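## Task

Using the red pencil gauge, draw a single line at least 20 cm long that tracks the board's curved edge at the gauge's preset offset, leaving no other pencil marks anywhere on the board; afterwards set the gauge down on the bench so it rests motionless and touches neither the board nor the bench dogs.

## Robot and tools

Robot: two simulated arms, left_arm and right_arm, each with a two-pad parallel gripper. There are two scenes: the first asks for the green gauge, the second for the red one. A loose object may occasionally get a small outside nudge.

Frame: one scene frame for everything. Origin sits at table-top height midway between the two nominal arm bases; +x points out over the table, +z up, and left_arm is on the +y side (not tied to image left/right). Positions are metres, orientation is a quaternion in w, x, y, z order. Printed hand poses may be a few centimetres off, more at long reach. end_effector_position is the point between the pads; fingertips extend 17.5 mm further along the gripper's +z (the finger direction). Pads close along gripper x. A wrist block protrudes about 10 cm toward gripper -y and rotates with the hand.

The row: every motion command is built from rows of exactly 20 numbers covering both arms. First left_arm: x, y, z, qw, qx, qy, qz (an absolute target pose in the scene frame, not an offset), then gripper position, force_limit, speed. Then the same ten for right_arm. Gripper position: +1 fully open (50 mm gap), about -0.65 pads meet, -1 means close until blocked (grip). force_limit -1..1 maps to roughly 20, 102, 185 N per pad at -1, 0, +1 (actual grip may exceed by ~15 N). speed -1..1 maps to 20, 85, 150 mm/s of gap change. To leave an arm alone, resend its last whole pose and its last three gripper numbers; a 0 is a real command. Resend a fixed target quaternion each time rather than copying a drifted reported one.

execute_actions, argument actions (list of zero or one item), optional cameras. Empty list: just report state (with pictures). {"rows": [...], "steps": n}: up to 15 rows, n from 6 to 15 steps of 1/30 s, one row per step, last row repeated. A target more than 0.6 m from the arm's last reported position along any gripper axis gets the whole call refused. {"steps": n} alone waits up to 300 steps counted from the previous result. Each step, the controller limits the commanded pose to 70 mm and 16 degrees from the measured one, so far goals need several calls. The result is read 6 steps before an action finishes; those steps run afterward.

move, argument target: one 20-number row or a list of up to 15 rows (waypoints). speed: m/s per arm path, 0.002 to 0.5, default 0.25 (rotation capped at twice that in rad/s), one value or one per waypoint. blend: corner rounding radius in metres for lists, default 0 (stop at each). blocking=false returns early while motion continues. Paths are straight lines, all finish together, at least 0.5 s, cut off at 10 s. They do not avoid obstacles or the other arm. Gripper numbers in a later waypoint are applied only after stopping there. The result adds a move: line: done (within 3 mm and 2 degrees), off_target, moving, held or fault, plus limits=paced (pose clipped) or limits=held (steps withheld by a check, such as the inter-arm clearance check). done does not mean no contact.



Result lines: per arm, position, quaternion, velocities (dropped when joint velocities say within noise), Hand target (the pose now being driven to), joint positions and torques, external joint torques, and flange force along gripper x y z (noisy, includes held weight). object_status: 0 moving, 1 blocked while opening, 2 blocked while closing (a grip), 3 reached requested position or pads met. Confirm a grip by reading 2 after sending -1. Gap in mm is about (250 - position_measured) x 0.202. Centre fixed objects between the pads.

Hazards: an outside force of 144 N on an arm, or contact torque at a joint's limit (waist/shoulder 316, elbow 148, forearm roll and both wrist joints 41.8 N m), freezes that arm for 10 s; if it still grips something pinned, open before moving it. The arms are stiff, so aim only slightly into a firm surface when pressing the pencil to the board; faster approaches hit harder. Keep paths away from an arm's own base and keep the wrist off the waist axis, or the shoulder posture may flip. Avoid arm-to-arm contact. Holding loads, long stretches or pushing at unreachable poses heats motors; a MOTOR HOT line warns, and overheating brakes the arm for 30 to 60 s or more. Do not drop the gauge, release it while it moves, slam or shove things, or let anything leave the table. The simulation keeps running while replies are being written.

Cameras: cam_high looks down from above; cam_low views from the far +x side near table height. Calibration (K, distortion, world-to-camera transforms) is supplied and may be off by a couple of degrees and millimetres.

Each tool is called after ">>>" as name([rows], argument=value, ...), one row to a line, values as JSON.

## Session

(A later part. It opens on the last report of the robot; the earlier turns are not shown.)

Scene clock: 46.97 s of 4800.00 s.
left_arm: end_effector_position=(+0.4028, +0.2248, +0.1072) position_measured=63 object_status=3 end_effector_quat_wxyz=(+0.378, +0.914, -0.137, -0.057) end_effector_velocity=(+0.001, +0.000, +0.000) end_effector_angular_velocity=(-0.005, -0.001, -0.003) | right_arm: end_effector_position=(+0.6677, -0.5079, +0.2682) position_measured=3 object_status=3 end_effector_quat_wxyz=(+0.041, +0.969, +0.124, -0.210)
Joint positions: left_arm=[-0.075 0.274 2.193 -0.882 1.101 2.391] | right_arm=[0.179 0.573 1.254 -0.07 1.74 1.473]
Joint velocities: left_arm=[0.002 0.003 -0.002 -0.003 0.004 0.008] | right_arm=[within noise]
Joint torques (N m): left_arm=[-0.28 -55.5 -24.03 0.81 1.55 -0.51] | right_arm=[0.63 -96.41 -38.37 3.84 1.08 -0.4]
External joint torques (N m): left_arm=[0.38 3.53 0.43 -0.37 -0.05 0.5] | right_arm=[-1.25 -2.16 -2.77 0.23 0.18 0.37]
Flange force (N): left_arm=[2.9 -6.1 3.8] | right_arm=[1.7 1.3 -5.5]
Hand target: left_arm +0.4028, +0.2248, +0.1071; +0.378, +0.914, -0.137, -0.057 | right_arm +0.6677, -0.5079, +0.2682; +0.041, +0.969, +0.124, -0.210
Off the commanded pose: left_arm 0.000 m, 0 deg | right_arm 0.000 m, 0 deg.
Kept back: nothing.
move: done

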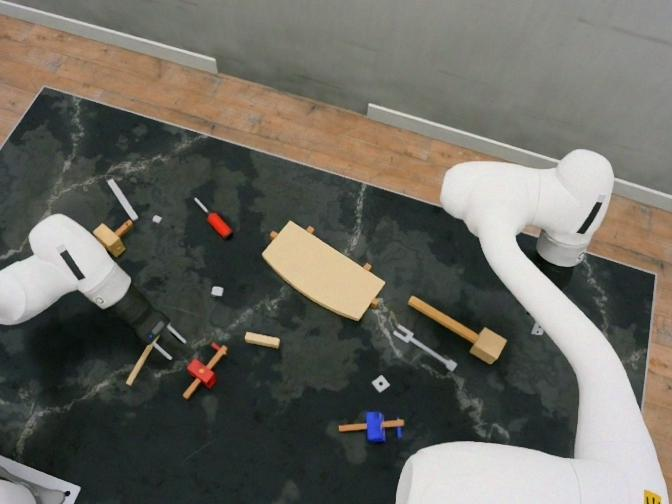

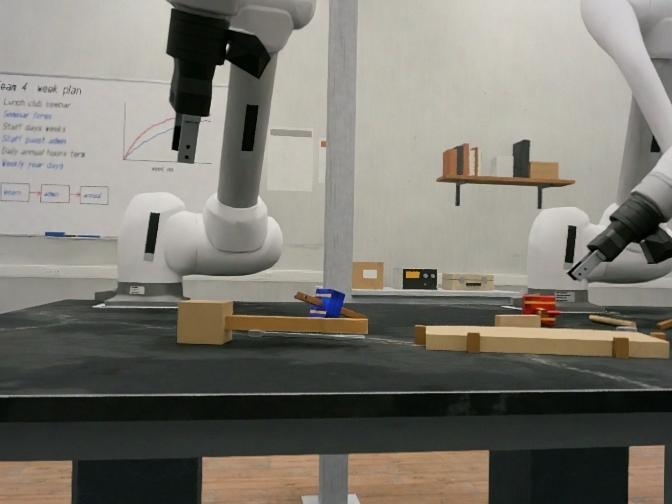

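>>> move([
  [0.3863, 0.1707, 0.0505, 0.37847,0.91374,-0.13656,-0.05658, 0.6, -0.6, -0.7, 0.6677, -0.5079, 0.2682, 0.041, 0.969, 0.124, -0.210, 1, -0.5, 0],
  [0.3863, 0.1707, 0.0505, 0.37847,0.91374,-0.13656,-0.05658, -1, -0.6, -0.7, 0.6677, -0.5079, 0.2682, 0.041, 0.969, 0.124, -0.210, 1, -0.5, 0],
  [0.3863, 0.1707, 0.13, 0.37847,0.91374,-0.13656,-0.05658, -1, -0.6, -0.7, 0.6677, -0.5079, 0.2682, 0.041, 0.969, 0.124, -0.210, 1, -0.5, 0],
  [0.38, 0.15, 0.14, 0, 0.98902, -0.14781, 0, -1, -0.6, -0.7, 0.6677, -0.5079, 0.2682, 0.041, 0.969, 0.124, -0.210, 1, -0.5, 0],
  [0.3737, 0.1293, 0.12, -0.37847,0.91374,-0.13656,0.05658, -1, -0.6, -0.7, 0.6677, -0.5079, 0.2682, 0.041, 0.969, 0.124, -0.210, 1, -0.5, 0],
], speed=[0.08,0.1,0.15,0.35,0.35], blend=[0,0,0.02,0.02,0])

>>> zoom_image(camera="cam_low", region=[480, 230, 580, 330])

Scene clock: 53.13 s of 4800.00 s.
left_arm: end_effector_position=(+0.3737, +0.1293, +0.1201) position_measured=108 object_status=2 end_effector_quat_wxyz=(-0.378, +0.914, -0.137, +0.057) | right_arm: end_effector_position=(+0.6677, -0.5079, +0.2682) position_measured=3 object_status=3 end_effector_quat_wxyz=(+0.041, +0.969, +0.124, -0.210)
Joint positions: left_arm=[-0.987 0.373 2.007 0.594 1.366 0.578] | right_arm=[0.179 0.573 1.254 -0.07 1.74 1.473]
Joint velocities: within noise
Joint torques (N m): left_arm=[-0.3 -71.2 -30.93 4.28 2.44 -0.46] | right_arm=[0.63 -96.3 -38.37 3.87 1.08 -0.39]
External joint torques (N m): left_arm=[0.37 3.44 1.12 -0.7 -0.64 0.46] | right_arm=[-0.99 -2.74 -2.85 0.22 0.19 0.36]
Flange force (N): left_arm=[2.0 4.2 3.4] | right_arm=[0.9 0.9 -5.6]
Hand target: left_arm +0.3737, +0.1293, +0.1200; -0.378, +0.914, -0.137, +0.057 | right_arm +0.6677, -0.5079, +0.2682; +0.041, +0.969, +0.124, -0.210
Off the commanded pose: left_arm 0.000 m, 0 deg | right_arm 0.000 m, 0 deg.
Kept back: nothing.
move: done

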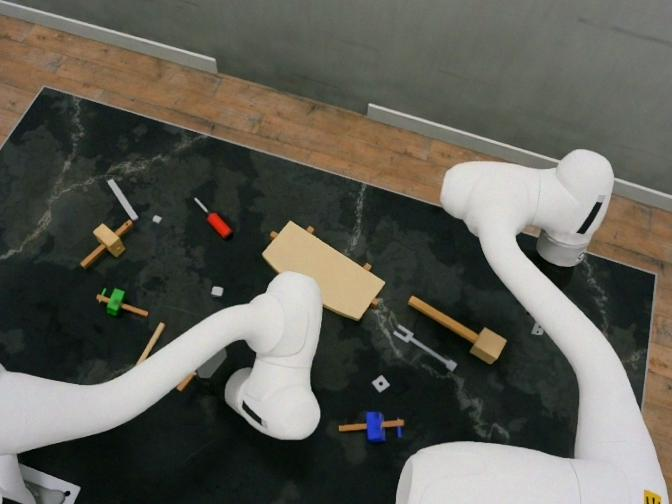

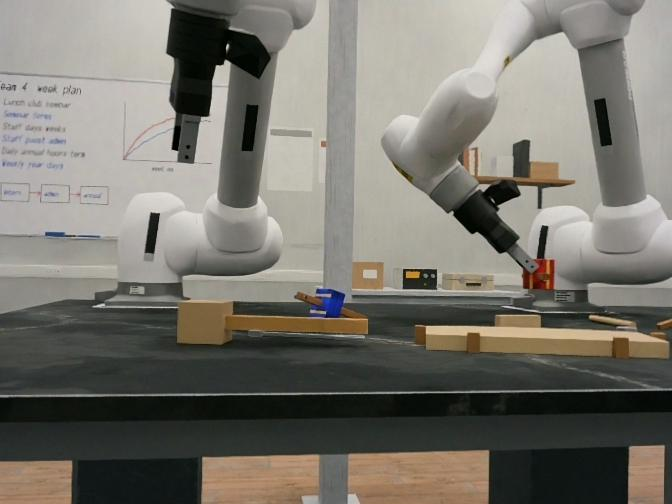

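Scaled by 5.040 from the camera's 672x504 image, which has a finer 960x720 frame.

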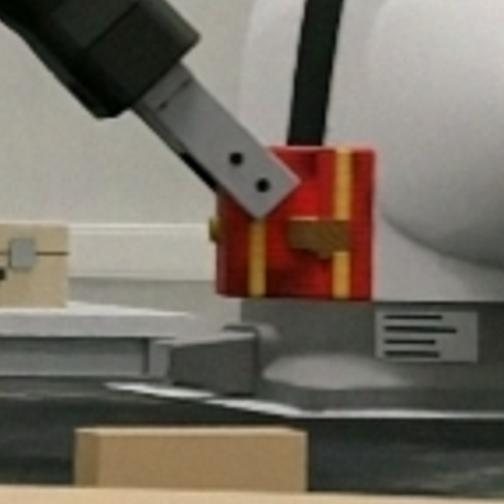

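>>> zoom_image(camera="cam_low", region=[515, 250, 565, 300])

Scaled by 10.080 from the camera's 672x504 image, which has a finer 960x720 frame.

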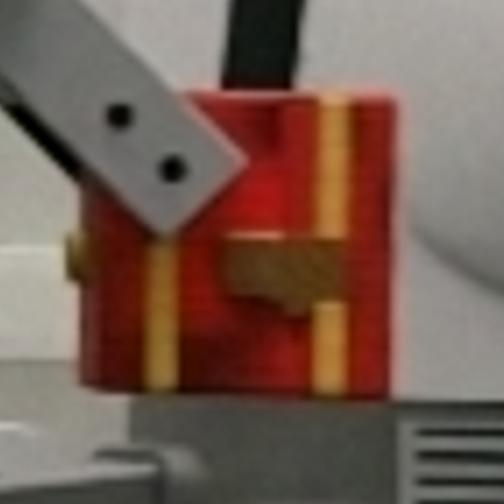

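>>> move([
  [0.3737, 0.1293, 0.0525, -0.37847,0.91374,-0.13656,0.05658, -1, -0.6, -0.7, 0.6677, -0.5079, 0.2682, 0.041, 0.969, 0.124, -0.210, 1, -0.5, 0],
], speed=[0.06])

>>> zoom_image(camera="cam_low", region=[500, 275, 550, 325])

Scene clock: 55.33 s of 4800.00 s.
left_arm: end_effector_position=(+0.3737, +0.1293, +0.0526) position_measured=108 object_status=2 end_effector_quat_wxyz=(-0.378, +0.914, -0.137, +0.057) | right_arm: end_effector_position=(+0.6677, -0.5079, +0.2682) position_measured=3 object_status=3 end_effector_quat_wxyz=(+0.041, +0.969, +0.124, -0.210)
Joint positions: left_arm=[-0.987 0.466 2.037 0.612 1.265 0.506] | right_arm=[0.179 0.573 1.254 -0.07 1.74 1.473]
Joint velocities: within noise
Joint torques (N m): left_arm=[-1.4 -75.32 -27.04 3.19 1.79 -0.41] | right_arm=[0.39 -96.76 -38.4 3.87 1.12 -0.41]
External joint torques (N m): left_arm=[1.07 2.74 0.85 -0.09 0.09 0.41] | right_arm=[-0.16 -2.7 -2.92 0.25 0.16 0.38]
Flange force (N): left_arm=[2.5 2.2 3.0] | right_arm=[1.2 0.0 -5.7]
Hand target: left_arm +0.3737, +0.1293, +0.0525; -0.378, +0.914, -0.137, +0.057 | right_arm +0.6677, -0.5079, +0.2682; +0.041, +0.969, +0.124, -0.210
Off the commanded pose: left_arm 0.000 m, 0 deg | right_arm 0.000 m, 0 deg.
Kept back: nothing.
move: done

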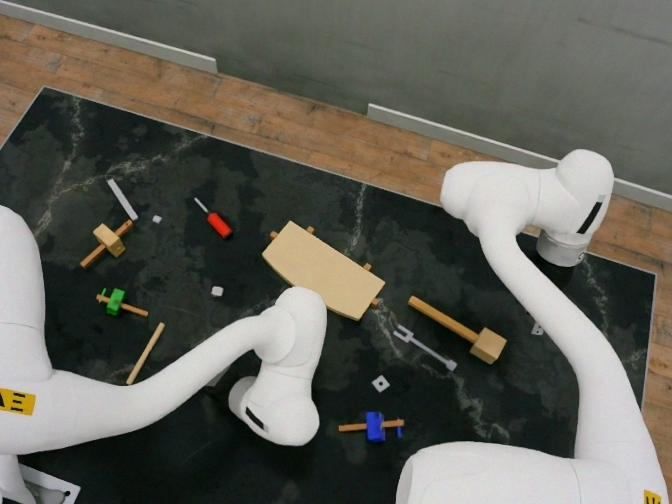

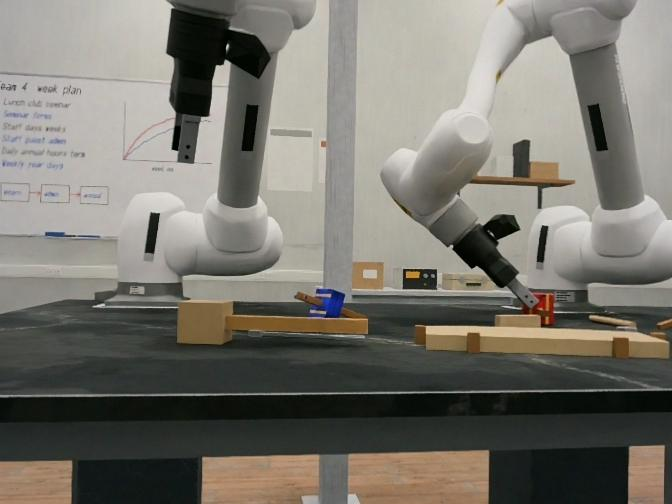

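Scaled by 10.080 from the camera's 672x504 image, which has a finer 960x720 frame.

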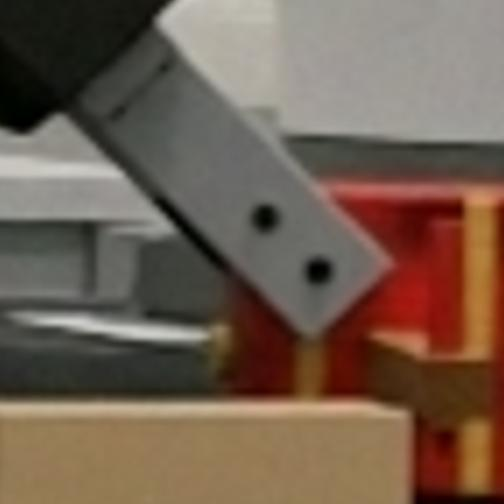

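>>> move([
  [0.3737, 0.1293, 0.0510, -0.37847,0.91374,-0.13656,0.05658, -1, -0.6, -0.7, 0.6677, -0.5079, 0.2682, 0.041, 0.969, 0.124, -0.210, 1, -0.5, 0],
], speed=[0.03], cameras=[])

>>> move([
  [0.3737, 0.1293, 0.0500, -0.37847,0.91374,-0.13656,0.05658, -1, -0.6, -0.7, 0.6677, -0.5079, 0.2682, 0.041, 0.969, 0.124, -0.210, 1, -0.5, 0],
], speed=[0.03], cameras=[])

Scene clock: 56.30 s of 4800.00 s.
left_arm: end_effector_position=(+0.3737, +0.1293, +0.0510) position_measured=108 object_status=2 end_effector_quat_wxyz=(-0.378, +0.914, -0.137, +0.057) | right_arm: end_effector_position=(+0.6677, -0.5079, +0.2682) position_measured=3 object_status=3 end_effector_quat_wxyz=(+0.041, +0.969, +0.124, -0.210)
Joint positions: left_arm=[-0.987 0.468 2.037 0.613 1.263 0.505] | right_arm=[0.179 0.573 1.254 -0.07 1.74 1.473]
Joint velocities: within noise
Joint torques (N m): left_arm=[-0.49 -73.1 -25.59 3 1.12 -0.25] | right_arm=[0.58 -96.21 -38.35 3.89 1.1 -0.36]
External joint torques (N m): left_arm=[0.86 0.24 -0.39 0.06 0.78 0.25] | right_arm=[-0.62 -2.79 -2.8 0.2 0.17 0.33]
Flange force (N): left_arm=[2.2 -0.8 -0.9] | right_arm=[0.8 0.6 -5.5]
Hand target: left_arm +0.3737, +0.1293, +0.0510; -0.378, +0.914, -0.137, +0.057 | right_arm +0.6677, -0.5079, +0.2682; +0.041, +0.969, +0.124, -0.210
Off the commanded pose: left_arm 0.000 m, 0 deg | right_arm 0.000 m, 0 deg.
Kept back: nothing.
move: done
No camera images: "cameras" was empty.

Scene clock: 57.00 s of 4800.00 s.
left_arm: end_effector_position=(+0.3737, +0.1293, +0.0500) position_measured=108 object_status=2 end_effector_quat_wxyz=(-0.378, +0.914, -0.137, +0.057) | right_arm: end_effector_position=(+0.6677, -0.5079, +0.2682) position_measured=3 object_status=3 end_effector_quat_wxyz=(+0.041, +0.969, +0.124, -0.210)
Joint positions: left_arm=[-0.987 0.469 2.037 0.613 1.262 0.503] | right_arm=[0.179 0.573 1.254 -0.07 1.74 1.473]
Joint velocities: within noise
Joint torques (N m): left_arm=[6.03 -43.58 -15.9 1.42 -9.73 -0.09] | right_arm=[0.46 -96.46 -38.33 3.86 1.11 -0.43]
External joint torques (N m): left_arm=[-6.45 -29.02 -9.99 1.64 11.62 0.09] | right_arm=[-0.72 -2.74 -2.95 0.24 0.16 0.4]
Flange force (N): left_arm=[-12.0 -36.8 -51.0] | right_arm=[1.1 0.6 -5.8]
Hand target: left_arm +0.3737, +0.1293, +0.0500; -0.378, +0.914, -0.137, +0.057 | right_arm +0.6677, -0.5079, +0.2682; +0.041, +0.969, +0.124, -0.210
Off the commanded pose: left_arm 0.000 m, 0 deg | right_arm 0.000 m, 0 deg.
Kept back: nothing.
move: done
No camera images: "cameras" was empty.

>>> move([
  [0.3737, 0.1293, 0.0511, -0.37847,0.91374,-0.13656,0.05658, -1, -0.6, -0.7, 0.6677, -0.5079, 0.2682, 0.041, 0.969, 0.124, -0.210, 1, -0.5, 0],
  [0.3737, 0.1293, 0.0511, -0.37847,0.91374,-0.13656,0.05658, 0.6, -0.6, -0.8, 0.6677, -0.5079, 0.2682, 0.041, 0.969, 0.124, -0.210, 1, -0.5, 0],
  [0.3571, 0.0752, 0.1063, -0.37847,0.91374,-0.13656,0.05658, 0.6, -0.6, -0.7, 0.6677, -0.5079, 0.2682, 0.041, 0.969, 0.124, -0.210, 1, -0.5, 0],
  [0.38, 0.15, 0.14, 0, 0.98902, -0.14781, 0, 0.6, -0.6, -0.7, 0.6677, -0.5079, 0.2682, 0.041, 0.969, 0.124, -0.210, 1, -0.5, 0],
], speed=[0.03,0.1,0.12,0.3], blend=[0,0,0.02,0])

>>> zoom_image(camera="cam_low", region=[500, 240, 580, 320])

>>> zoom_image(camera="cam_high", region=[150, 320, 250, 420])

Scene clock: 62.83 s of 4800.00 s.
left_arm: end_effector_position=(+0.3800, +0.1499, +0.1400) position_measured=63 object_status=3 end_effector_quat_wxyz=(+0.000, +0.989, -0.148, +0.000) end_effector_velocity=(+0.000, +0.000, +0.000) end_effector_angular_velocity=(-0.004, +0.005, -0.001) | right_arm: end_effector_position=(+0.6677, -0.5079, +0.2682) position_measured=3 object_status=3 end_effector_quat_wxyz=(+0.041, +0.969, +0.124, -0.210)
Joint positions: left_arm=[-0.632 0.109 2.112 0.001 0.921 1.241] | right_arm=[0.179 0.573 1.254 -0.07 1.74 1.473]
Joint velocities: left_arm=[0.004 0 -0.001 -0.008 0.003 0.011] | right_arm=[within noise]
Joint torques (N m): left_arm=[-0.97 -47.04 -35.09 3.46 0.43 -0.17] | right_arm=[0.54 -96.4 -38.4 3.85 1.08 -0.37]
External joint torques (N m): left_arm=[0.81 1.52 0.99 0 -0.41 0.17] | right_arm=[-0.44 -3.17 -2.98 0.27 0.2 0.34]
Flange force (N): left_arm=[1.1 -1.7 3.5] | right_arm=[0.5 0.3 -5.8]
Hand target: left_arm +0.3800, +0.1500, +0.1400; +0.000, +0.989, -0.148, +0.000 | right_arm +0.6677, -0.5079, +0.2682; +0.041, +0.969, +0.124, -0.210
Off the commanded pose: left_arm 0.000 m, 0 deg | right_arm 0.000 m, 0 deg.
Kept back: nothing.
move: done; blend cut to 0 m at target 3

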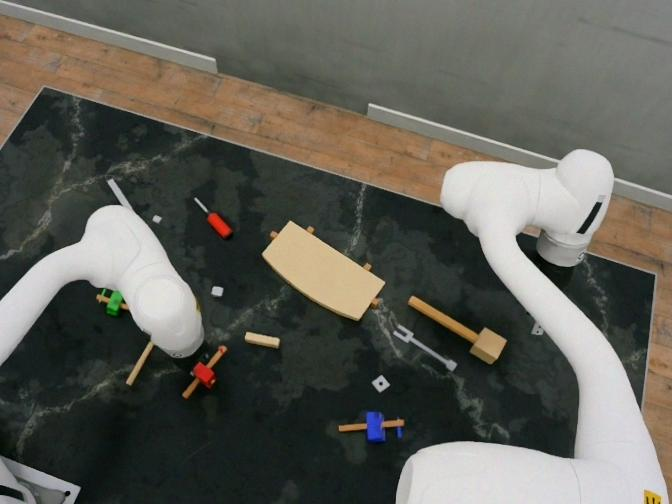

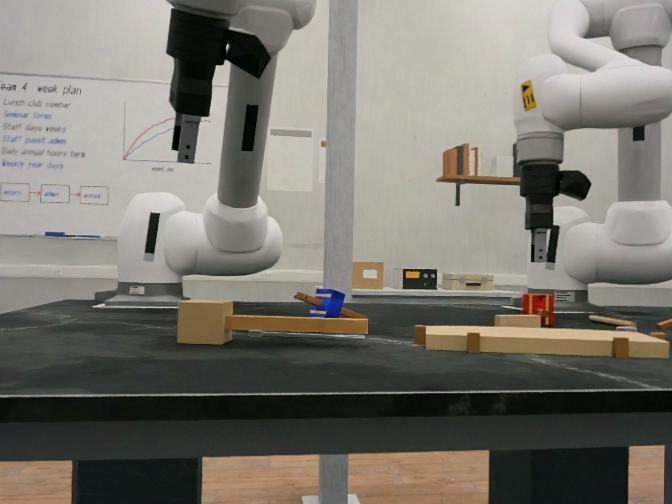

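Scaled by 6.300 from the camera's 672x504 image, which has a finer 960x720 frame.

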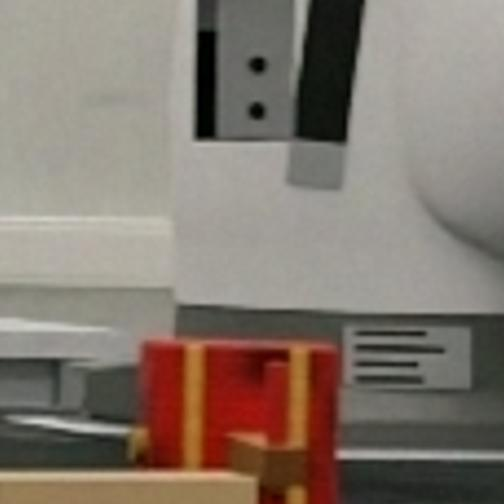

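Scaled by 5.040 from the camera's 672x504 image, which has a finer 960x720 frame.

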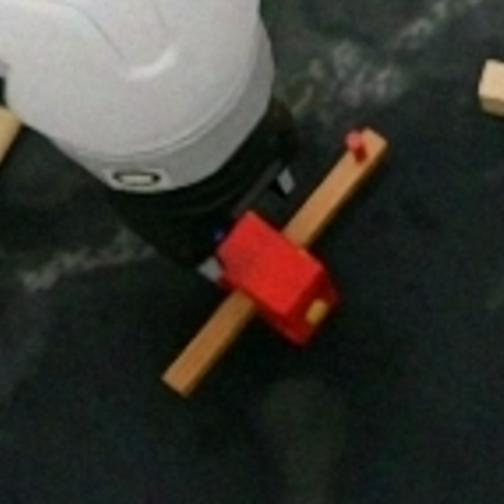

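>>> move([
  [0.3796, 0.1487, 0.054, 0, 0.98902, -0.14781, 0, 0.6, -0.6, -0.7, 0.6677, -0.5079, 0.2682, 0.041, 0.969, 0.124, -0.210, 1, -0.5, 0],
  [0.3796, 0.1487, 0.054, 0, 0.98902, -0.14781, 0, -1, -0.6, -0.7, 0.6677, -0.5079, 0.2682, 0.041, 0.969, 0.124, -0.210, 1, -0.5, 0],
  [0.3796, 0.1487, 0.15, 0, 0.98902, -0.14781, 0, -1, -0.6, -0.7, 0.6677, -0.5079, 0.2682, 0.041, 0.969, 0.124, -0.210, 1, -0.5, 0],
], speed=[0.1,0.1,0.15])

>>> zoom_image(camera="cam_low", region=[515, 230, 565, 280])

>>> zoom_image(camera="cam_high", region=[150, 300, 250, 400])

Scene clock: 67.03 s of 4800.00 s.
left_arm: end_effector_position=(+0.3796, +0.1487, +0.1499) position_measured=108 object_status=2 end_effector_quat_wxyz=(+0.000, +0.989, -0.148, +0.000) | right_arm: end_effector_position=(+0.6677, -0.5079, +0.2682) position_measured=3 object_status=3 end_effector_quat_wxyz=(+0.041, +0.969, +0.124, -0.210)
Joint positions: left_arm=[-0.635 0.098 2.102 0 0.941 1.239] | right_arm=[0.179 0.573 1.254 -0.07 1.74 1.473]
Joint velocities: within noise
Joint torques (N m): left_arm=[-1.11 -46.5 -36.21 3.55 0.09 -0.19] | right_arm=[0.79 -96.28 -38.38 3.89 1.1 -0.4]
External joint torques (N m): left_arm=[1.13 2.44 1.92 -0.07 -0.07 0.19] | right_arm=[-0.87 -2.81 -2.93 0.21 0.16 0.37]
Flange force (N): left_arm=[1.2 -2.3 4.7] | right_arm=[1.0 0.8 -5.7]
Hand target: left_arm +0.3796, +0.1487, +0.1500; +0.000, +0.989, -0.148, +0.000 | right_arm +0.6677, -0.5079, +0.2682; +0.041, +0.969, +0.124, -0.210
Off the commanded pose: left_arm 0.000 m, 0 deg | right_arm 0.000 m, 0 deg.
Kept back: nothing.
move: done

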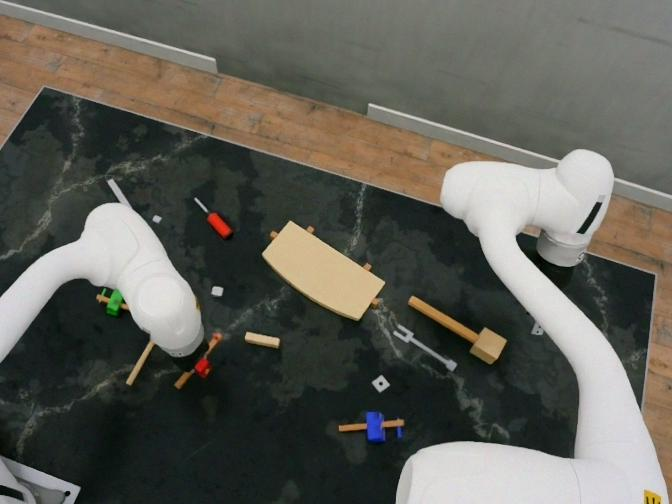

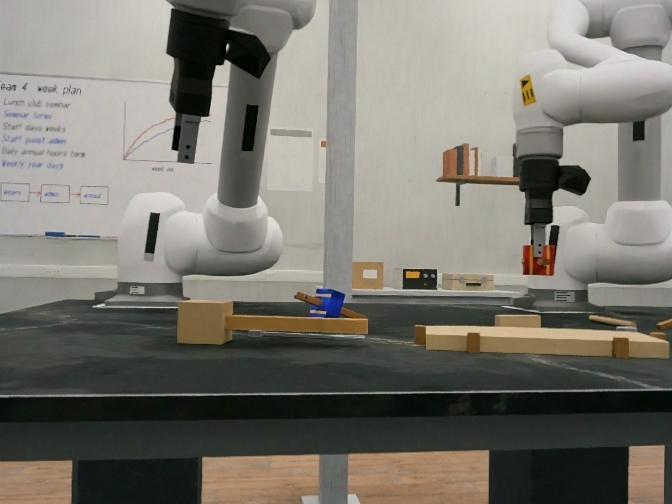

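Scaled by 10.080 from the camera's 672x504 image, which has a finer 960x720 frame.

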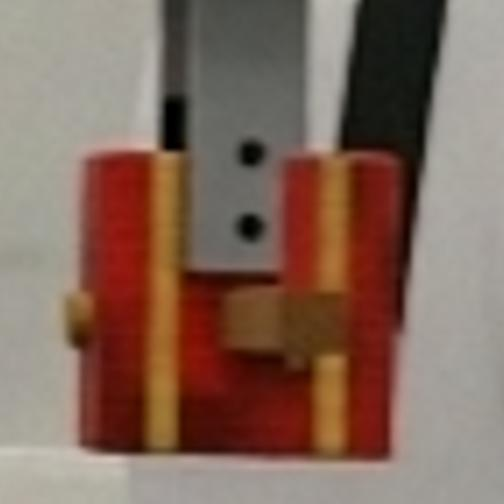

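Scaled by 5.040 from the camera's 672x504 image, which has a finer 960x720 frame.

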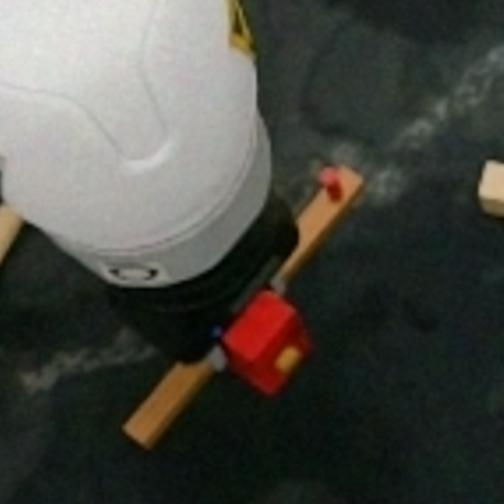

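>>> move([
  [0.6150, 0.0041, 0.15, 0, 0.98902, -0.14781, 0, -1, -0.6, -0.7, 0.6677, -0.5079, 0.2682, 0.041, 0.969, 0.124, -0.210, 1, -0.5, 0],
  [0.6150, 0.0041, 0.10, 0, 0.98902, -0.14781, 0, -1, -0.6, -0.7, 0.6677, -0.5079, 0.2682, 0.041, 0.969, 0.124, -0.210, 1, -0.5, 0],
], speed=[0.25,0.1], blend=[0.02,0])

>>> zoom_image(camera="cam_high", region=[260, 230, 360, 330])

>>> zoom_image(camera="cam_low", region=[480, 250, 580, 350])

Scene clock: 70.20 s of 4800.00 s.
left_arm: end_effector_position=(+0.6150, +0.0041, +0.1001) position_measured=108 object_status=2 end_effector_quat_wxyz=(+0.000, +0.989, -0.148, +0.000) | right_arm: end_effector_position=(+0.6677, -0.5079, +0.2682) position_measured=3 object_status=3 end_effector_quat_wxyz=(+0.041, +0.969, +0.124, -0.210)
Joint positions: left_arm=[-0.607 0.533 1.596 0 1.013 1.266] | right_arm=[0.179 0.573 1.254 -0.07 1.74 1.473]
Joint velocities: within noise
Joint torques (N m): left_arm=[-1.56 -93.82 -37.59 3.74 0.18 -0.21] | right_arm=[0.42 -96.28 -38.36 3.86 1.1 -0.39]
External joint torques (N m): left_arm=[1.9 4.75 1.37 -0.06 -0.16 0.21] | right_arm=[0.08 -3.17 -2.96 0.27 0.18 0.36]
Flange force (N): left_arm=[3.9 -1.7 5.2] | right_arm=[0.5 -0.3 -5.8]
Hand target: left_arm +0.6150, +0.0041, +0.1000; +0.000, +0.989, -0.148, +0.000 | right_arm +0.6677, -0.5079, +0.2682; +0.041, +0.969, +0.124, -0.210
Off the commanded pose: left_arm 0.000 m, 0 deg | right_arm 0.000 m, 0 deg.
Kept back: nothing.
move: done; blend cut to 0 m at target 1

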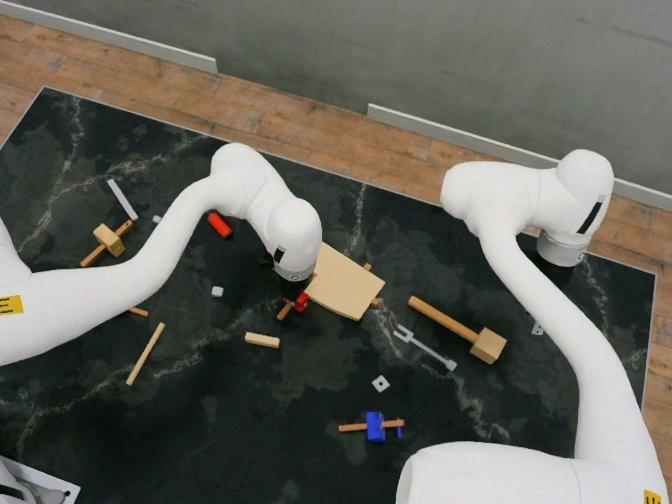

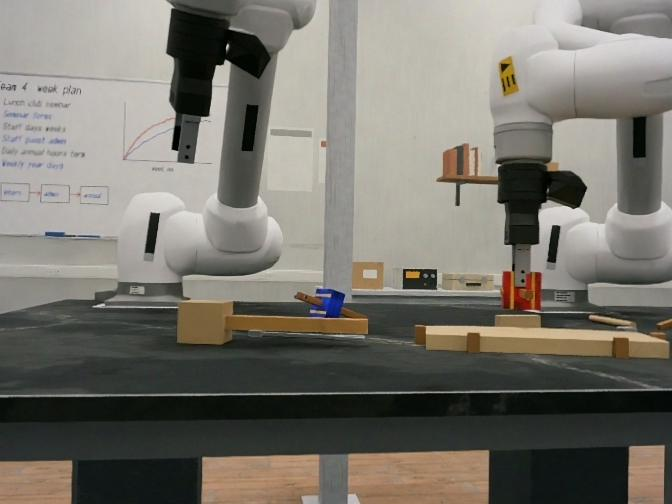

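Scaled by 5.040 from the camera's 672x504 image, which has a finer 960x720 frame.

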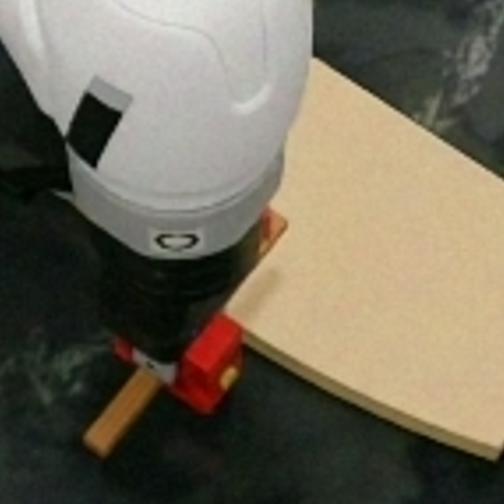

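Scaled by 5.040 from the camera's 672x504 image, which has a finer 960x720 frame.

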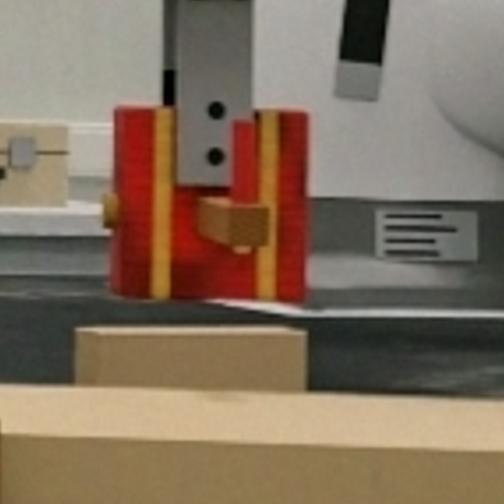

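>>> move([
  [0.6150, 0.0041, 0.068, 0, 0.98902, -0.14781, 0, -1, -0.6, -0.7, 0.6677, -0.5079, 0.2682, 0.041, 0.969, 0.124, -0.210, 1, -0.5, 0],
  [0.6332, -0.0014, 0.068, 0, 0.98902, -0.14781, 0, -1, -0.6, -0.7, 0.6677, -0.5079, 0.2682, 0.041, 0.969, 0.124, -0.210, 1, -0.5, 0],
], speed=[0.1,0.03])

>>> zoom_image(camera="cam_high", region=[270, 250, 330, 310])

>>> zoom_image(camera="cam_low", region=[480, 270, 560, 350])

Scene clock: 72.43 s of 4800.00 s.
left_arm: end_effector_position=(+0.6331, -0.0014, +0.0680) position_measured=108 object_status=2 end_effector_quat_wxyz=(+0.000, +0.989, -0.148, +0.000) | right_arm: end_effector_position=(+0.6677, -0.5079, +0.2682) position_measured=3 object_status=3 end_effector_quat_wxyz=(+0.041, +0.969, +0.124, -0.210)
Joint positions: left_arm=[-0.6 0.586 1.574 0 0.982 1.273] | right_arm=[0.179 0.573 1.254 -0.07 1.74 1.473]
Joint velocities: within noise
Joint torques (N m): left_arm=[-1.67 -100.44 -36.24 3.6 0 -0.08] | right_arm=[0.68 -96.35 -38.4 3.84 1.08 -0.43]
External joint torques (N m): left_arm=[2.03 7.29 0.76 0 0.02 0.08] | right_arm=[-0.58 -2.99 -2.89 0.26 0.19 0.39]
Flange force (N): left_arm=[8.5 -0.5 7.0] | right_arm=[0.6 0.4 -5.7]
Hand target: left_arm +0.6332, -0.0014, +0.0680; +0.000, +0.989, -0.148, +0.000 | right_arm +0.6677, -0.5079, +0.2682; +0.041, +0.969, +0.124, -0.210
Off the commanded pose: left_arm 0.000 m, 0 deg | right_arm 0.000 m, 0 deg.
Kept back: nothing.
move: done

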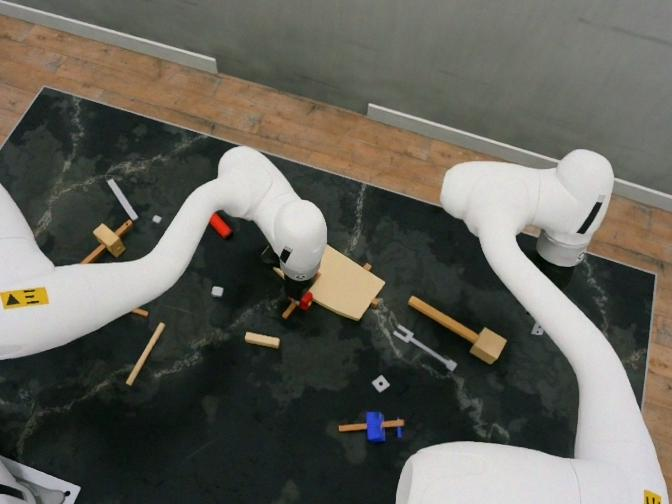

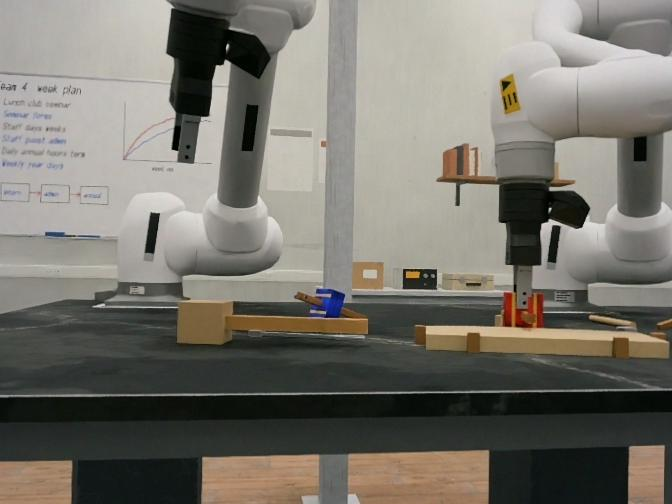

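Scaled by 8.400 from the camera's 672x504 image, which has a finer 960x720 frame.

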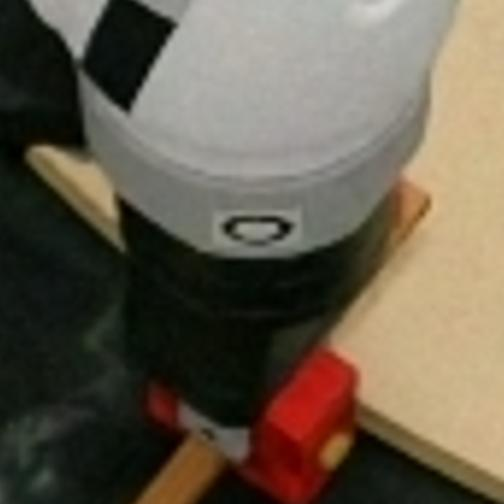

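Scaled by 6.300 from the camera's 672x504 image, which has a finer 960x720 frame.

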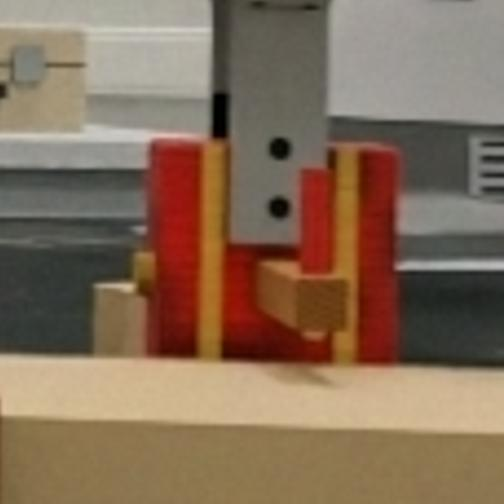

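>>> move([
  [0.6370, -0.0026, 0.068, 0, 0.98902, -0.14781, 0, -1, -0.6, -0.7, 0.6677, -0.5079, 0.2682, 0.041, 0.969, 0.124, -0.210, 1, -0.5, 0],
], speed=[0.03], cameras=[])

>>> move([
  [0.6380, -0.0029, 0.068, 0, 0.98902, -0.14781, 0, -1, -0.6, -0.7, 0.6677, -0.5079, 0.2682, 0.041, 0.969, 0.124, -0.210, 1, -0.5, 0],
], speed=[0.03], cameras=[])

>>> move([
  [0.6389, -0.0032, 0.068, 0, 0.98902, -0.14781, 0, -1, -0.6, -0.7, 0.6677, -0.5079, 0.2682, 0.041, 0.969, 0.124, -0.210, 1, -0.5, 0],
], speed=[0.03], cameras=[])

Scene clock: 73.40 s of 4800.00 s.
left_arm: end_effector_position=(+0.6370, -0.0026, +0.0680) position_measured=108 object_status=2 end_effector_quat_wxyz=(+0.000, +0.989, -0.148, +0.000) | right_arm: end_effector_position=(+0.6677, -0.5079, +0.2682) position_measured=3 object_status=3 end_effector_quat_wxyz=(+0.041, +0.969, +0.124, -0.210)
Joint positions: left_arm=[-0.599 0.591 1.565 0 0.986 1.275] | right_arm=[0.179 0.573 1.254 -0.07 1.74 1.473]
Joint velocities: within noise
Joint torques (N m): left_arm=[-1.57 -98.97 -36.65 3.6 -0.03 -0.27] | right_arm=[0.43 -96.49 -38.42 3.85 1.06 -0.43]
External joint torques (N m): left_arm=[1.15 5.22 1.03 0 0.06 0.27] | right_arm=[-0.83 -2.36 -2.69 0.21 0.21 0.39]
Flange force (N): left_arm=[5.0 -0.5 5.2] | right_arm=[1.3 0.7 -5.4]
Hand target: left_arm +0.6370, -0.0026, +0.0680; +0.000, +0.989, -0.148, +0.000 | right_arm +0.6677, -0.5079, +0.2682; +0.041, +0.969, +0.124, -0.210
Off the commanded pose: left_arm 0.000 m, 0 deg | right_arm 0.000 m, 0 deg.
Kept back: nothing.
move: done
No camera images: "cameras" was empty.

Scene clock: 74.10 s of 4800.00 s.
left_arm: end_effector_position=(+0.6380, -0.0029, +0.0680) position_measured=108 object_status=2 end_effector_quat_wxyz=(+0.000, +0.989, -0.148, +0.000) | right_arm: end_effector_position=(+0.6677, -0.5079, +0.2682) position_measured=3 object_status=3 end_effector_quat_wxyz=(+0.041, +0.969, +0.124, -0.210)
Joint positions: left_arm=[-0.599 0.593 1.562 0 0.987 1.275] | right_arm=[0.179 0.573 1.254 -0.07 1.74 1.473]
Joint velocities: within noise
Joint torques (N m): left_arm=[-1.6 -98.9 -37.04 3.64 0.05 -0.21] | right_arm=[0.52 -96.3 -38.34 3.95 1.11 -0.39]
External joint torques (N m): left_arm=[1.93 4.88 1.3 -0.01 -0.03 0.21] | right_arm=[-0.9 -2.48 -2.8 0.12 0.16 0.36]
Flange force (N): left_arm=[4.1 -1.6 5.2] | right_arm=[1.3 0.9 -5.5]
Hand target: left_arm +0.6380, -0.0029, +0.0680; +0.000, +0.989, -0.148, +0.000 | right_arm +0.6677, -0.5079, +0.2682; +0.041, +0.969, +0.124, -0.210
Off the commanded pose: left_arm 0.000 m, 0 deg | right_arm 0.000 m, 0 deg.
Kept back: nothing.
move: done
No camera images: "cameras" was empty.

Scene clock: 74.80 s of 4800.00 s.
left_arm: end_effector_position=(+0.6389, -0.0032, +0.0680) position_measured=108 object_status=2 end_effector_quat_wxyz=(+0.000, +0.989, -0.148, +0.000) | right_arm: end_effector_position=(+0.6677, -0.5079, +0.2682) position_measured=3 object_status=3 end_effector_quat_wxyz=(+0.041, +0.969, +0.124, -0.210)
Joint positions: left_arm=[-0.598 0.594 1.56 0 0.988 1.275] | right_arm=[0.179 0.573 1.254 -0.07 1.74 1.473]
Joint velocities: within noise
Joint torques (N m): left_arm=[-1.68 -99.12 -36.91 3.67 0.13 -0.22] | right_arm=[0.55 -96.17 -38.42 3.88 1.12 -0.38]
External joint torques (N m): left_arm=[1.66 5.41 1.28 -0.06 -0.12 0.22] | right_arm=[-0.59 -3.33 -2.88 0.23 0.16 0.35]
Flange force (N): left_arm=[4.7 -1.2 5.7] | right_arm=[0.0 0.4 -5.5]
Hand target: left_arm +0.6389, -0.0032, +0.0680; +0.000, +0.989, -0.148, +0.000 | right_arm +0.6677, -0.5079, +0.2682; +0.041, +0.969, +0.124, -0.210
Off the commanded pose: left_arm 0.000 m, 0 deg | right_arm 0.000 m, 0 deg.
Kept back: nothing.
move: done
No camera images: "cameras" was empty.

>>> move([
  [0.6399, -0.0035, 0.068, 0, 0.98902, -0.14781, 0, -1, -0.6, -0.7, 0.6677, -0.5079, 0.2682, 0.041, 0.969, 0.124, -0.210, 1, -0.5, 0],
], speed=[0.03], cameras=[])

>>> move([
  [0.6408, -0.0037, 0.068, 0, 0.98902, -0.14781, 0, -1, -0.6, -0.7, 0.6677, -0.5079, 0.2682, 0.041, 0.969, 0.124, -0.210, 1, -0.5, 0],
], speed=[0.03], cameras=[])

>>> move([
  [0.6418, -0.0040, 0.068, 0, 0.98902, -0.14781, 0, -1, -0.6, -0.7, 0.6677, -0.5079, 0.2682, 0.041, 0.969, 0.124, -0.210, 1, -0.5, 0],
], speed=[0.03], cameras=[])

Scene clock: 86.73 s of 4800.00 s.
left_arm: end_effector_position=(+0.6399, -0.0035, +0.0680) position_measured=108 object_status=2 end_effector_quat_wxyz=(+0.000, +0.989, -0.148, +0.000) | right_arm: end_effector_position=(+0.6677, -0.5079, +0.2682) position_measured=3 object_status=3 end_effector_quat_wxyz=(+0.041, +0.969, +0.124, -0.210)
Joint positions: left_arm=[-0.598 0.595 1.558 0 0.989 1.276] | right_arm=[0.179 0.573 1.254 -0.07 1.74 1.473]
Joint velocities: within noise
Joint torques (N m): left_arm=[-1.48 -99.14 -37.09 3.68 0.17 -0.18] | right_arm=[0.56 -96.18 -38.28 3.88 1.08 -0.4]
External joint torques (N m): left_arm=[1.94 5.09 1.42 -0.05 -0.15 0.18] | right_arm=[-0.42 -3.13 -2.94 0.23 0.2 0.37]
Flange force (N): left_arm=[4.0 -1.6 5.6] | right_arm=[0.5 0.3 -5.7]
Hand target: left_arm +0.6399, -0.0035, +0.0680; +0.000, +0.989, -0.148, +0.000 | right_arm +0.6677, -0.5079, +0.2682; +0.041, +0.969, +0.124, -0.210
Off the commanded pose: left_arm 0.000 m, 0 deg | right_arm 0.000 m, 0 deg.
Kept back: nothing.
move: done
No camera images: "cameras" was empty.

Scene clock: 87.43 s of 4800.00 s.
left_arm: end_effector_position=(+0.6408, -0.0037, +0.0680) position_measured=108 object_status=2 end_effector_quat_wxyz=(+0.000, +0.989, -0.148, +0.000) | right_arm: end_effector_position=(+0.6677, -0.5079, +0.2682) position_measured=3 object_status=3 end_effector_quat_wxyz=(+0.041, +0.969, +0.124, -0.210)
Joint positions: left_arm=[-0.597 0.596 1.556 0 0.989 1.276] | right_arm=[0.179 0.573 1.254 -0.07 1.74 1.473]
Joint velocities: within noise
Joint torques (N m): left_arm=[-0.18 -99.09 -39.18 4.08 -1.13 -0.12] | right_arm=[0.49 -96.23 -38.36 3.86 1.08 -0.38]
External joint torques (N m): left_arm=[0.5 5.66 3.6 -0.46 1.14 0.12] | right_arm=[-0.58 -3.28 -3 0.25 0.2 0.34]
Flange force (N): left_arm=[0.5 -0.7 5.5] | right_arm=[0.4 0.5 -5.8]
Hand target: left_arm +0.6408, -0.0037, +0.0680; +0.000, +0.989, -0.148, +0.000 | right_arm +0.6677, -0.5079, +0.2682; +0.041, +0.969, +0.124, -0.210
Off the commanded pose: left_arm 0.000 m, 0 deg | right_arm 0.000 m, 0 deg.
Kept back: nothing.
move: done
No camera images: "cameras" was empty.

Scene clock: 88.13 s of 4800.00 s.
left_arm: end_effector_position=(+0.6417, -0.0040, +0.0680) position_measured=108 object_status=2 end_effector_quat_wxyz=(+0.000, +0.989, -0.148, +0.000) | right_arm: end_effector_position=(+0.6677, -0.5079, +0.2682) position_measured=3 object_status=3 end_effector_quat_wxyz=(+0.041, +0.969, +0.124, -0.210)
Joint positions: left_arm=[-0.597 0.598 1.553 0 0.991 1.277] | right_arm=[0.179 0.573 1.254 -0.07 1.74 1.473]
Joint velocities: within noise
Joint torques (N m): left_arm=[4.76 -97.76 -54.04 6.65 -10.11 0.02] | right_arm=[0.48 -96.31 -38.35 3.88 1.09 -0.4]
External joint torques (N m): left_arm=[-5.04 3.37 18.24 -3.02 10.13 -0.02] | right_arm=[-0.55 -2.58 -2.73 0.19 0.18 0.37]
Flange force (N): left_arm=[-29.1 -1.1 -1.2] | right_arm=[1.0 0.4 -5.4]
Hand target: left_arm +0.6418, -0.0040, +0.0680; +0.000, +0.989, -0.148, +0.000 | right_arm +0.6677, -0.5079, +0.2682; +0.041, +0.969, +0.124, -0.210
Off the commanded pose: left_arm 0.000 m, 0 deg | right_arm 0.000 m, 0 deg.
Kept back: nothing.
move: done
No camera images: "cameras" was empty.

>>> move([
  [0.6341, -0.0017, 0.068, 0, 0.98902, -0.14781, 0, -1, -0.6, -0.7, 0.6677, -0.5079, 0.2682, 0.041, 0.969, 0.124, -0.210, 1, -0.5, 0],
  [0.6537, 0.0554, 0.068, 0, 0.97922, -0.20279, 0, -1, -0.6, -0.7, 0.6677, -0.5079, 0.2682, 0.041, 0.969, 0.124, -0.210, 1, -0.5, 0],
  [0.6805, 0.1087, 0.068, 0, 0.96593, -0.25882, 0, -1, -0.6, -0.7, 0.6677, -0.5079, 0.2682, 0.041, 0.969, 0.124, -0.210, 1, -0.5, 0],
  [0.6870, 0.1049, 0.068, 0, 0.96593, -0.25882, 0, -1, -0.6, -0.7, 0.6677, -0.5079, 0.2682, 0.041, 0.969, 0.124, -0.210, 1, -0.5, 0],
], speed=[0.05,0.12,0.12,0.03], blend=[0.002,0.002,0.002,0])

>>> zoom_image(camera="cam_high", region=[240, 220, 310, 290])

Scene clock: 91.10 s of 4800.00 s.
left_arm: end_effector_position=(+0.6867, +0.1050, +0.0679) position_measured=108 object_status=2 end_effector_quat_wxyz=(+0.000, +0.966, -0.259, +0.000) | right_arm: end_effector_position=(+0.6677, -0.5079, +0.2682) position_measured=3 object_status=3 end_effector_quat_wxyz=(+0.041, +0.969, +0.124, -0.210)
Joint positions: left_arm=[-0.453 0.584 1.577 0 0.981 1.648] | right_arm=[0.179 0.573 1.254 -0.07 1.74 1.473]
Joint velocities: within noise
Joint torques (N m): left_arm=[-2.75 -98.55 -50.94 3.6 -8.57 0.03] | right_arm=[0.3 -96.21 -38.28 3.91 1.13 -0.37]
External joint torques (N m): left_arm=[2.66 5.95 15.56 -0.02 8.56 -0.03] | right_arm=[-0.28 -2.7 -2.86 0.18 0.14 0.34]
Flange force (N): left_arm=[-19.9 -0.9 1.8] | right_arm=[1.1 0.2 -5.6]
Hand target: left_arm +0.6870, +0.1049, +0.0680; +0.000, +0.966, -0.259, +0.000 | right_arm +0.6677, -0.5079, +0.2682; +0.041, +0.969, +0.124, -0.210
Off the commanded pose: left_arm 0.000 m, 0 deg | right_arm 0.000 m, 0 deg.
Kept back: nothing.
move: done; blend cut to 0 m at target 1

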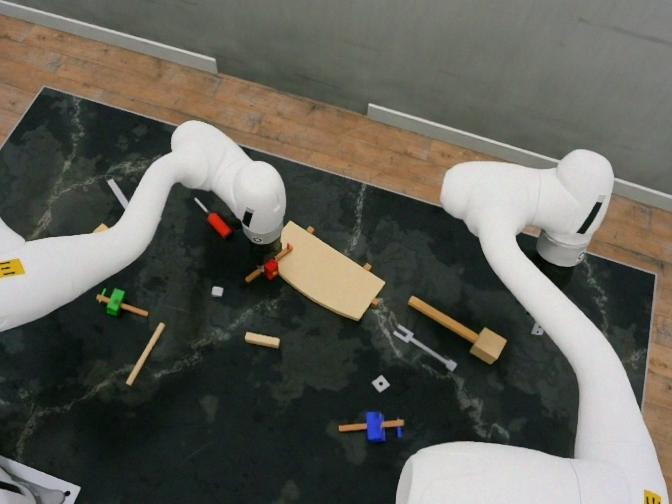

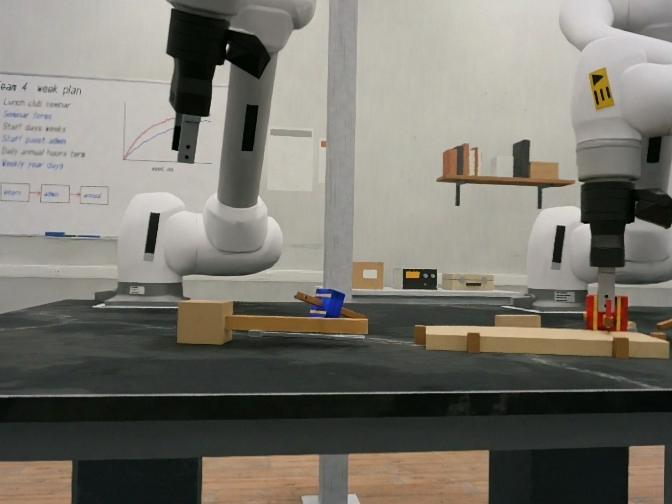

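Scaled by 7.200 from the camera's 672x504 image, which has a finer 960x720 frame.

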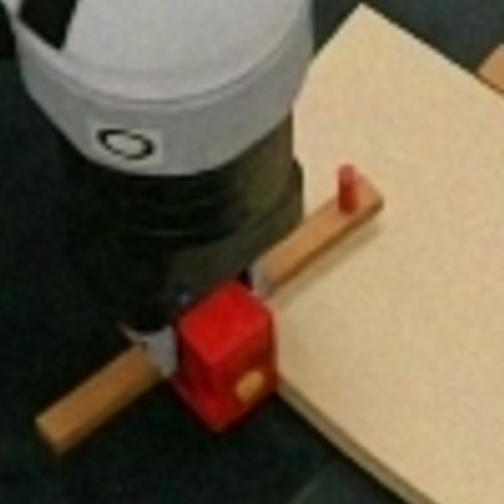

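>>> move([
  [0.6805, 0.1087, 0.068, 0, 0.96593, -0.25882, 0, -1, -0.6, -0.7, 0.6677, -0.5079, 0.2682, 0.041, 0.969, 0.124, -0.210, 1, -0.5, 0],
  [0.6537, 0.0554, 0.068, 0, 0.97922, -0.20279, 0, -1, -0.6, -0.7, 0.6677, -0.5079, 0.2682, 0.041, 0.969, 0.124, -0.210, 1, -0.5, 0],
  [0.6330, -0.0014, 0.068, 0, 0.98902, -0.14781, 0, -1, -0.6, -0.7, 0.6677, -0.5079, 0.2682, 0.041, 0.969, 0.124, -0.210, 1, -0.5, 0],
  [0.6191, -0.0602, 0.068, 0, 0.99619, -0.08716, 0, -1, -0.6, -0.7, 0.6677, -0.5079, 0.2682, 0.041, 0.969, 0.124, -0.210, 1, -0.5, 0],
  [0.6122, -0.1184, 0.068, 0, 0.99953, -0.03054, 0, -1, -0.6, -0.7, 0.6677, -0.5079, 0.2682, 0.041, 0.969, 0.124, -0.210, 1, -0.5, 0],
  [0.6191, -0.1188, 0.068, 0, 0.99953, -0.03054, 0, -1, -0.6, -0.7, 0.6677, -0.5079, 0.2682, 0.041, 0.969, 0.124, -0.210, 1, -0.5, 0],
], speed=[0.05,0.12,0.12,0.12,0.12,0.03], blend=[0.002,0.002,0.002,0.002,0.002,0])

>>> zoom_image(camera="cam_high", region=[310, 270, 390, 350])

>>> zoom_image(camera="cam_low", region=[400, 280, 480, 360])

Scene clock: 95.07 s of 4800.00 s.
left_arm: end_effector_position=(+0.6190, -0.1188, +0.0680) position_measured=108 object_status=2 end_effector_quat_wxyz=(+0.000, +1.000, -0.031, +0.000) | right_arm: end_effector_position=(+0.6677, -0.5079, +0.2682) position_measured=3 object_status=3 end_effector_quat_wxyz=(+0.041, +0.969, +0.124, -0.210)
Joint positions: left_arm=[-0.722 0.663 1.438 0 1.041 0.916] | right_arm=[0.179 0.573 1.254 -0.07 1.74 1.473]
Joint velocities: within noise
Joint torques (N m): left_arm=[-1.56 -106.15 -38.47 3.81 -0.05 -0.27] | right_arm=[0.42 -96.3 -38.43 3.82 1.08 -0.41]
External joint torques (N m): left_arm=[1.83 6.12 1.88 -0.1 0.1 0.27] | right_arm=[-0.11 -3.01 -2.85 0.3 0.2 0.37]
Flange force (N): left_arm=[4.7 0.4 6.0] | right_arm=[0.6 -0.1 -5.6]
Hand target: left_arm +0.6191, -0.1188, +0.0680; +0.000, +1.000, -0.031, +0.000 | right_arm +0.6677, -0.5079, +0.2682; +0.041, +0.969, +0.124, -0.210
Off the commanded pose: left_arm 0.000 m, 0 deg | right_arm 0.000 m, 0 deg.
Kept back: nothing.
move: done; blend cut to 0 m at target 1

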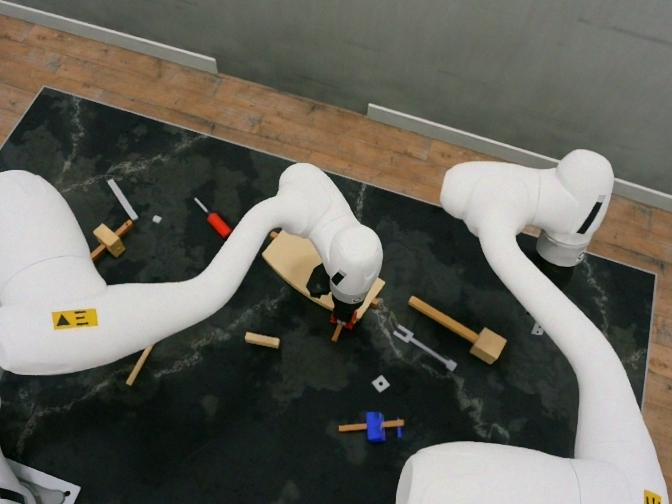

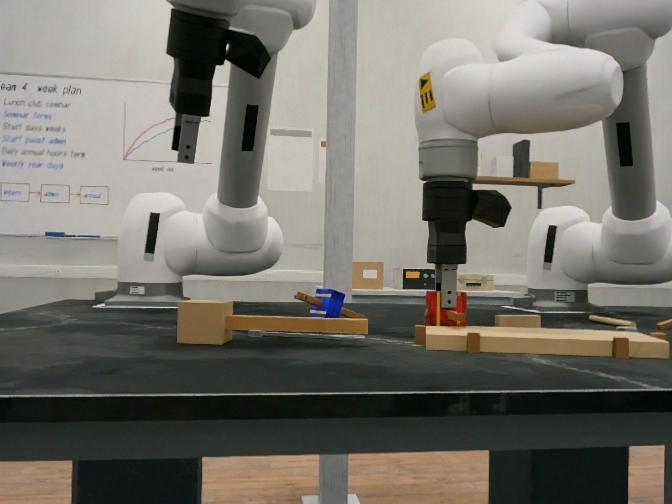

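Scaled by 6.300 from the camera's 672x504 image, which has a finer 960x720 frame.

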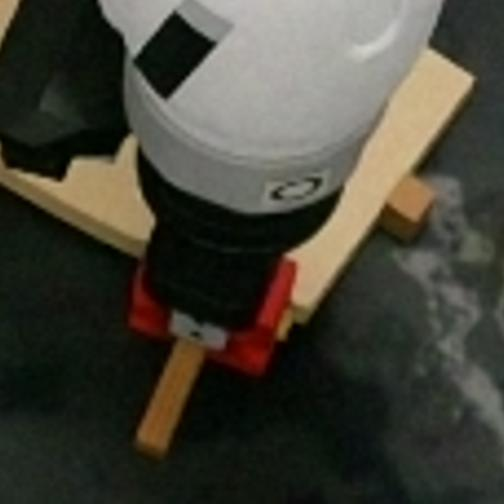

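Scaled by 6.300 from the camera's 672x504 image, which has a finer 960x720 frame.

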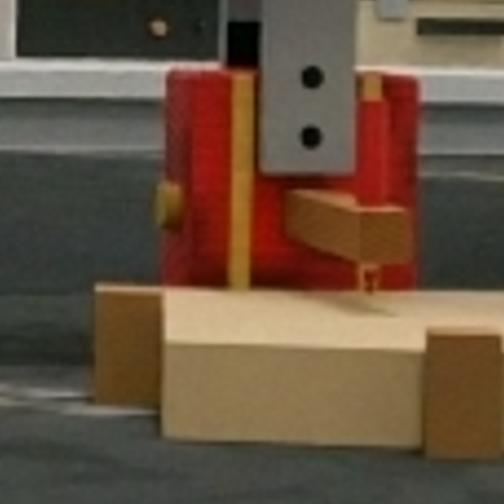

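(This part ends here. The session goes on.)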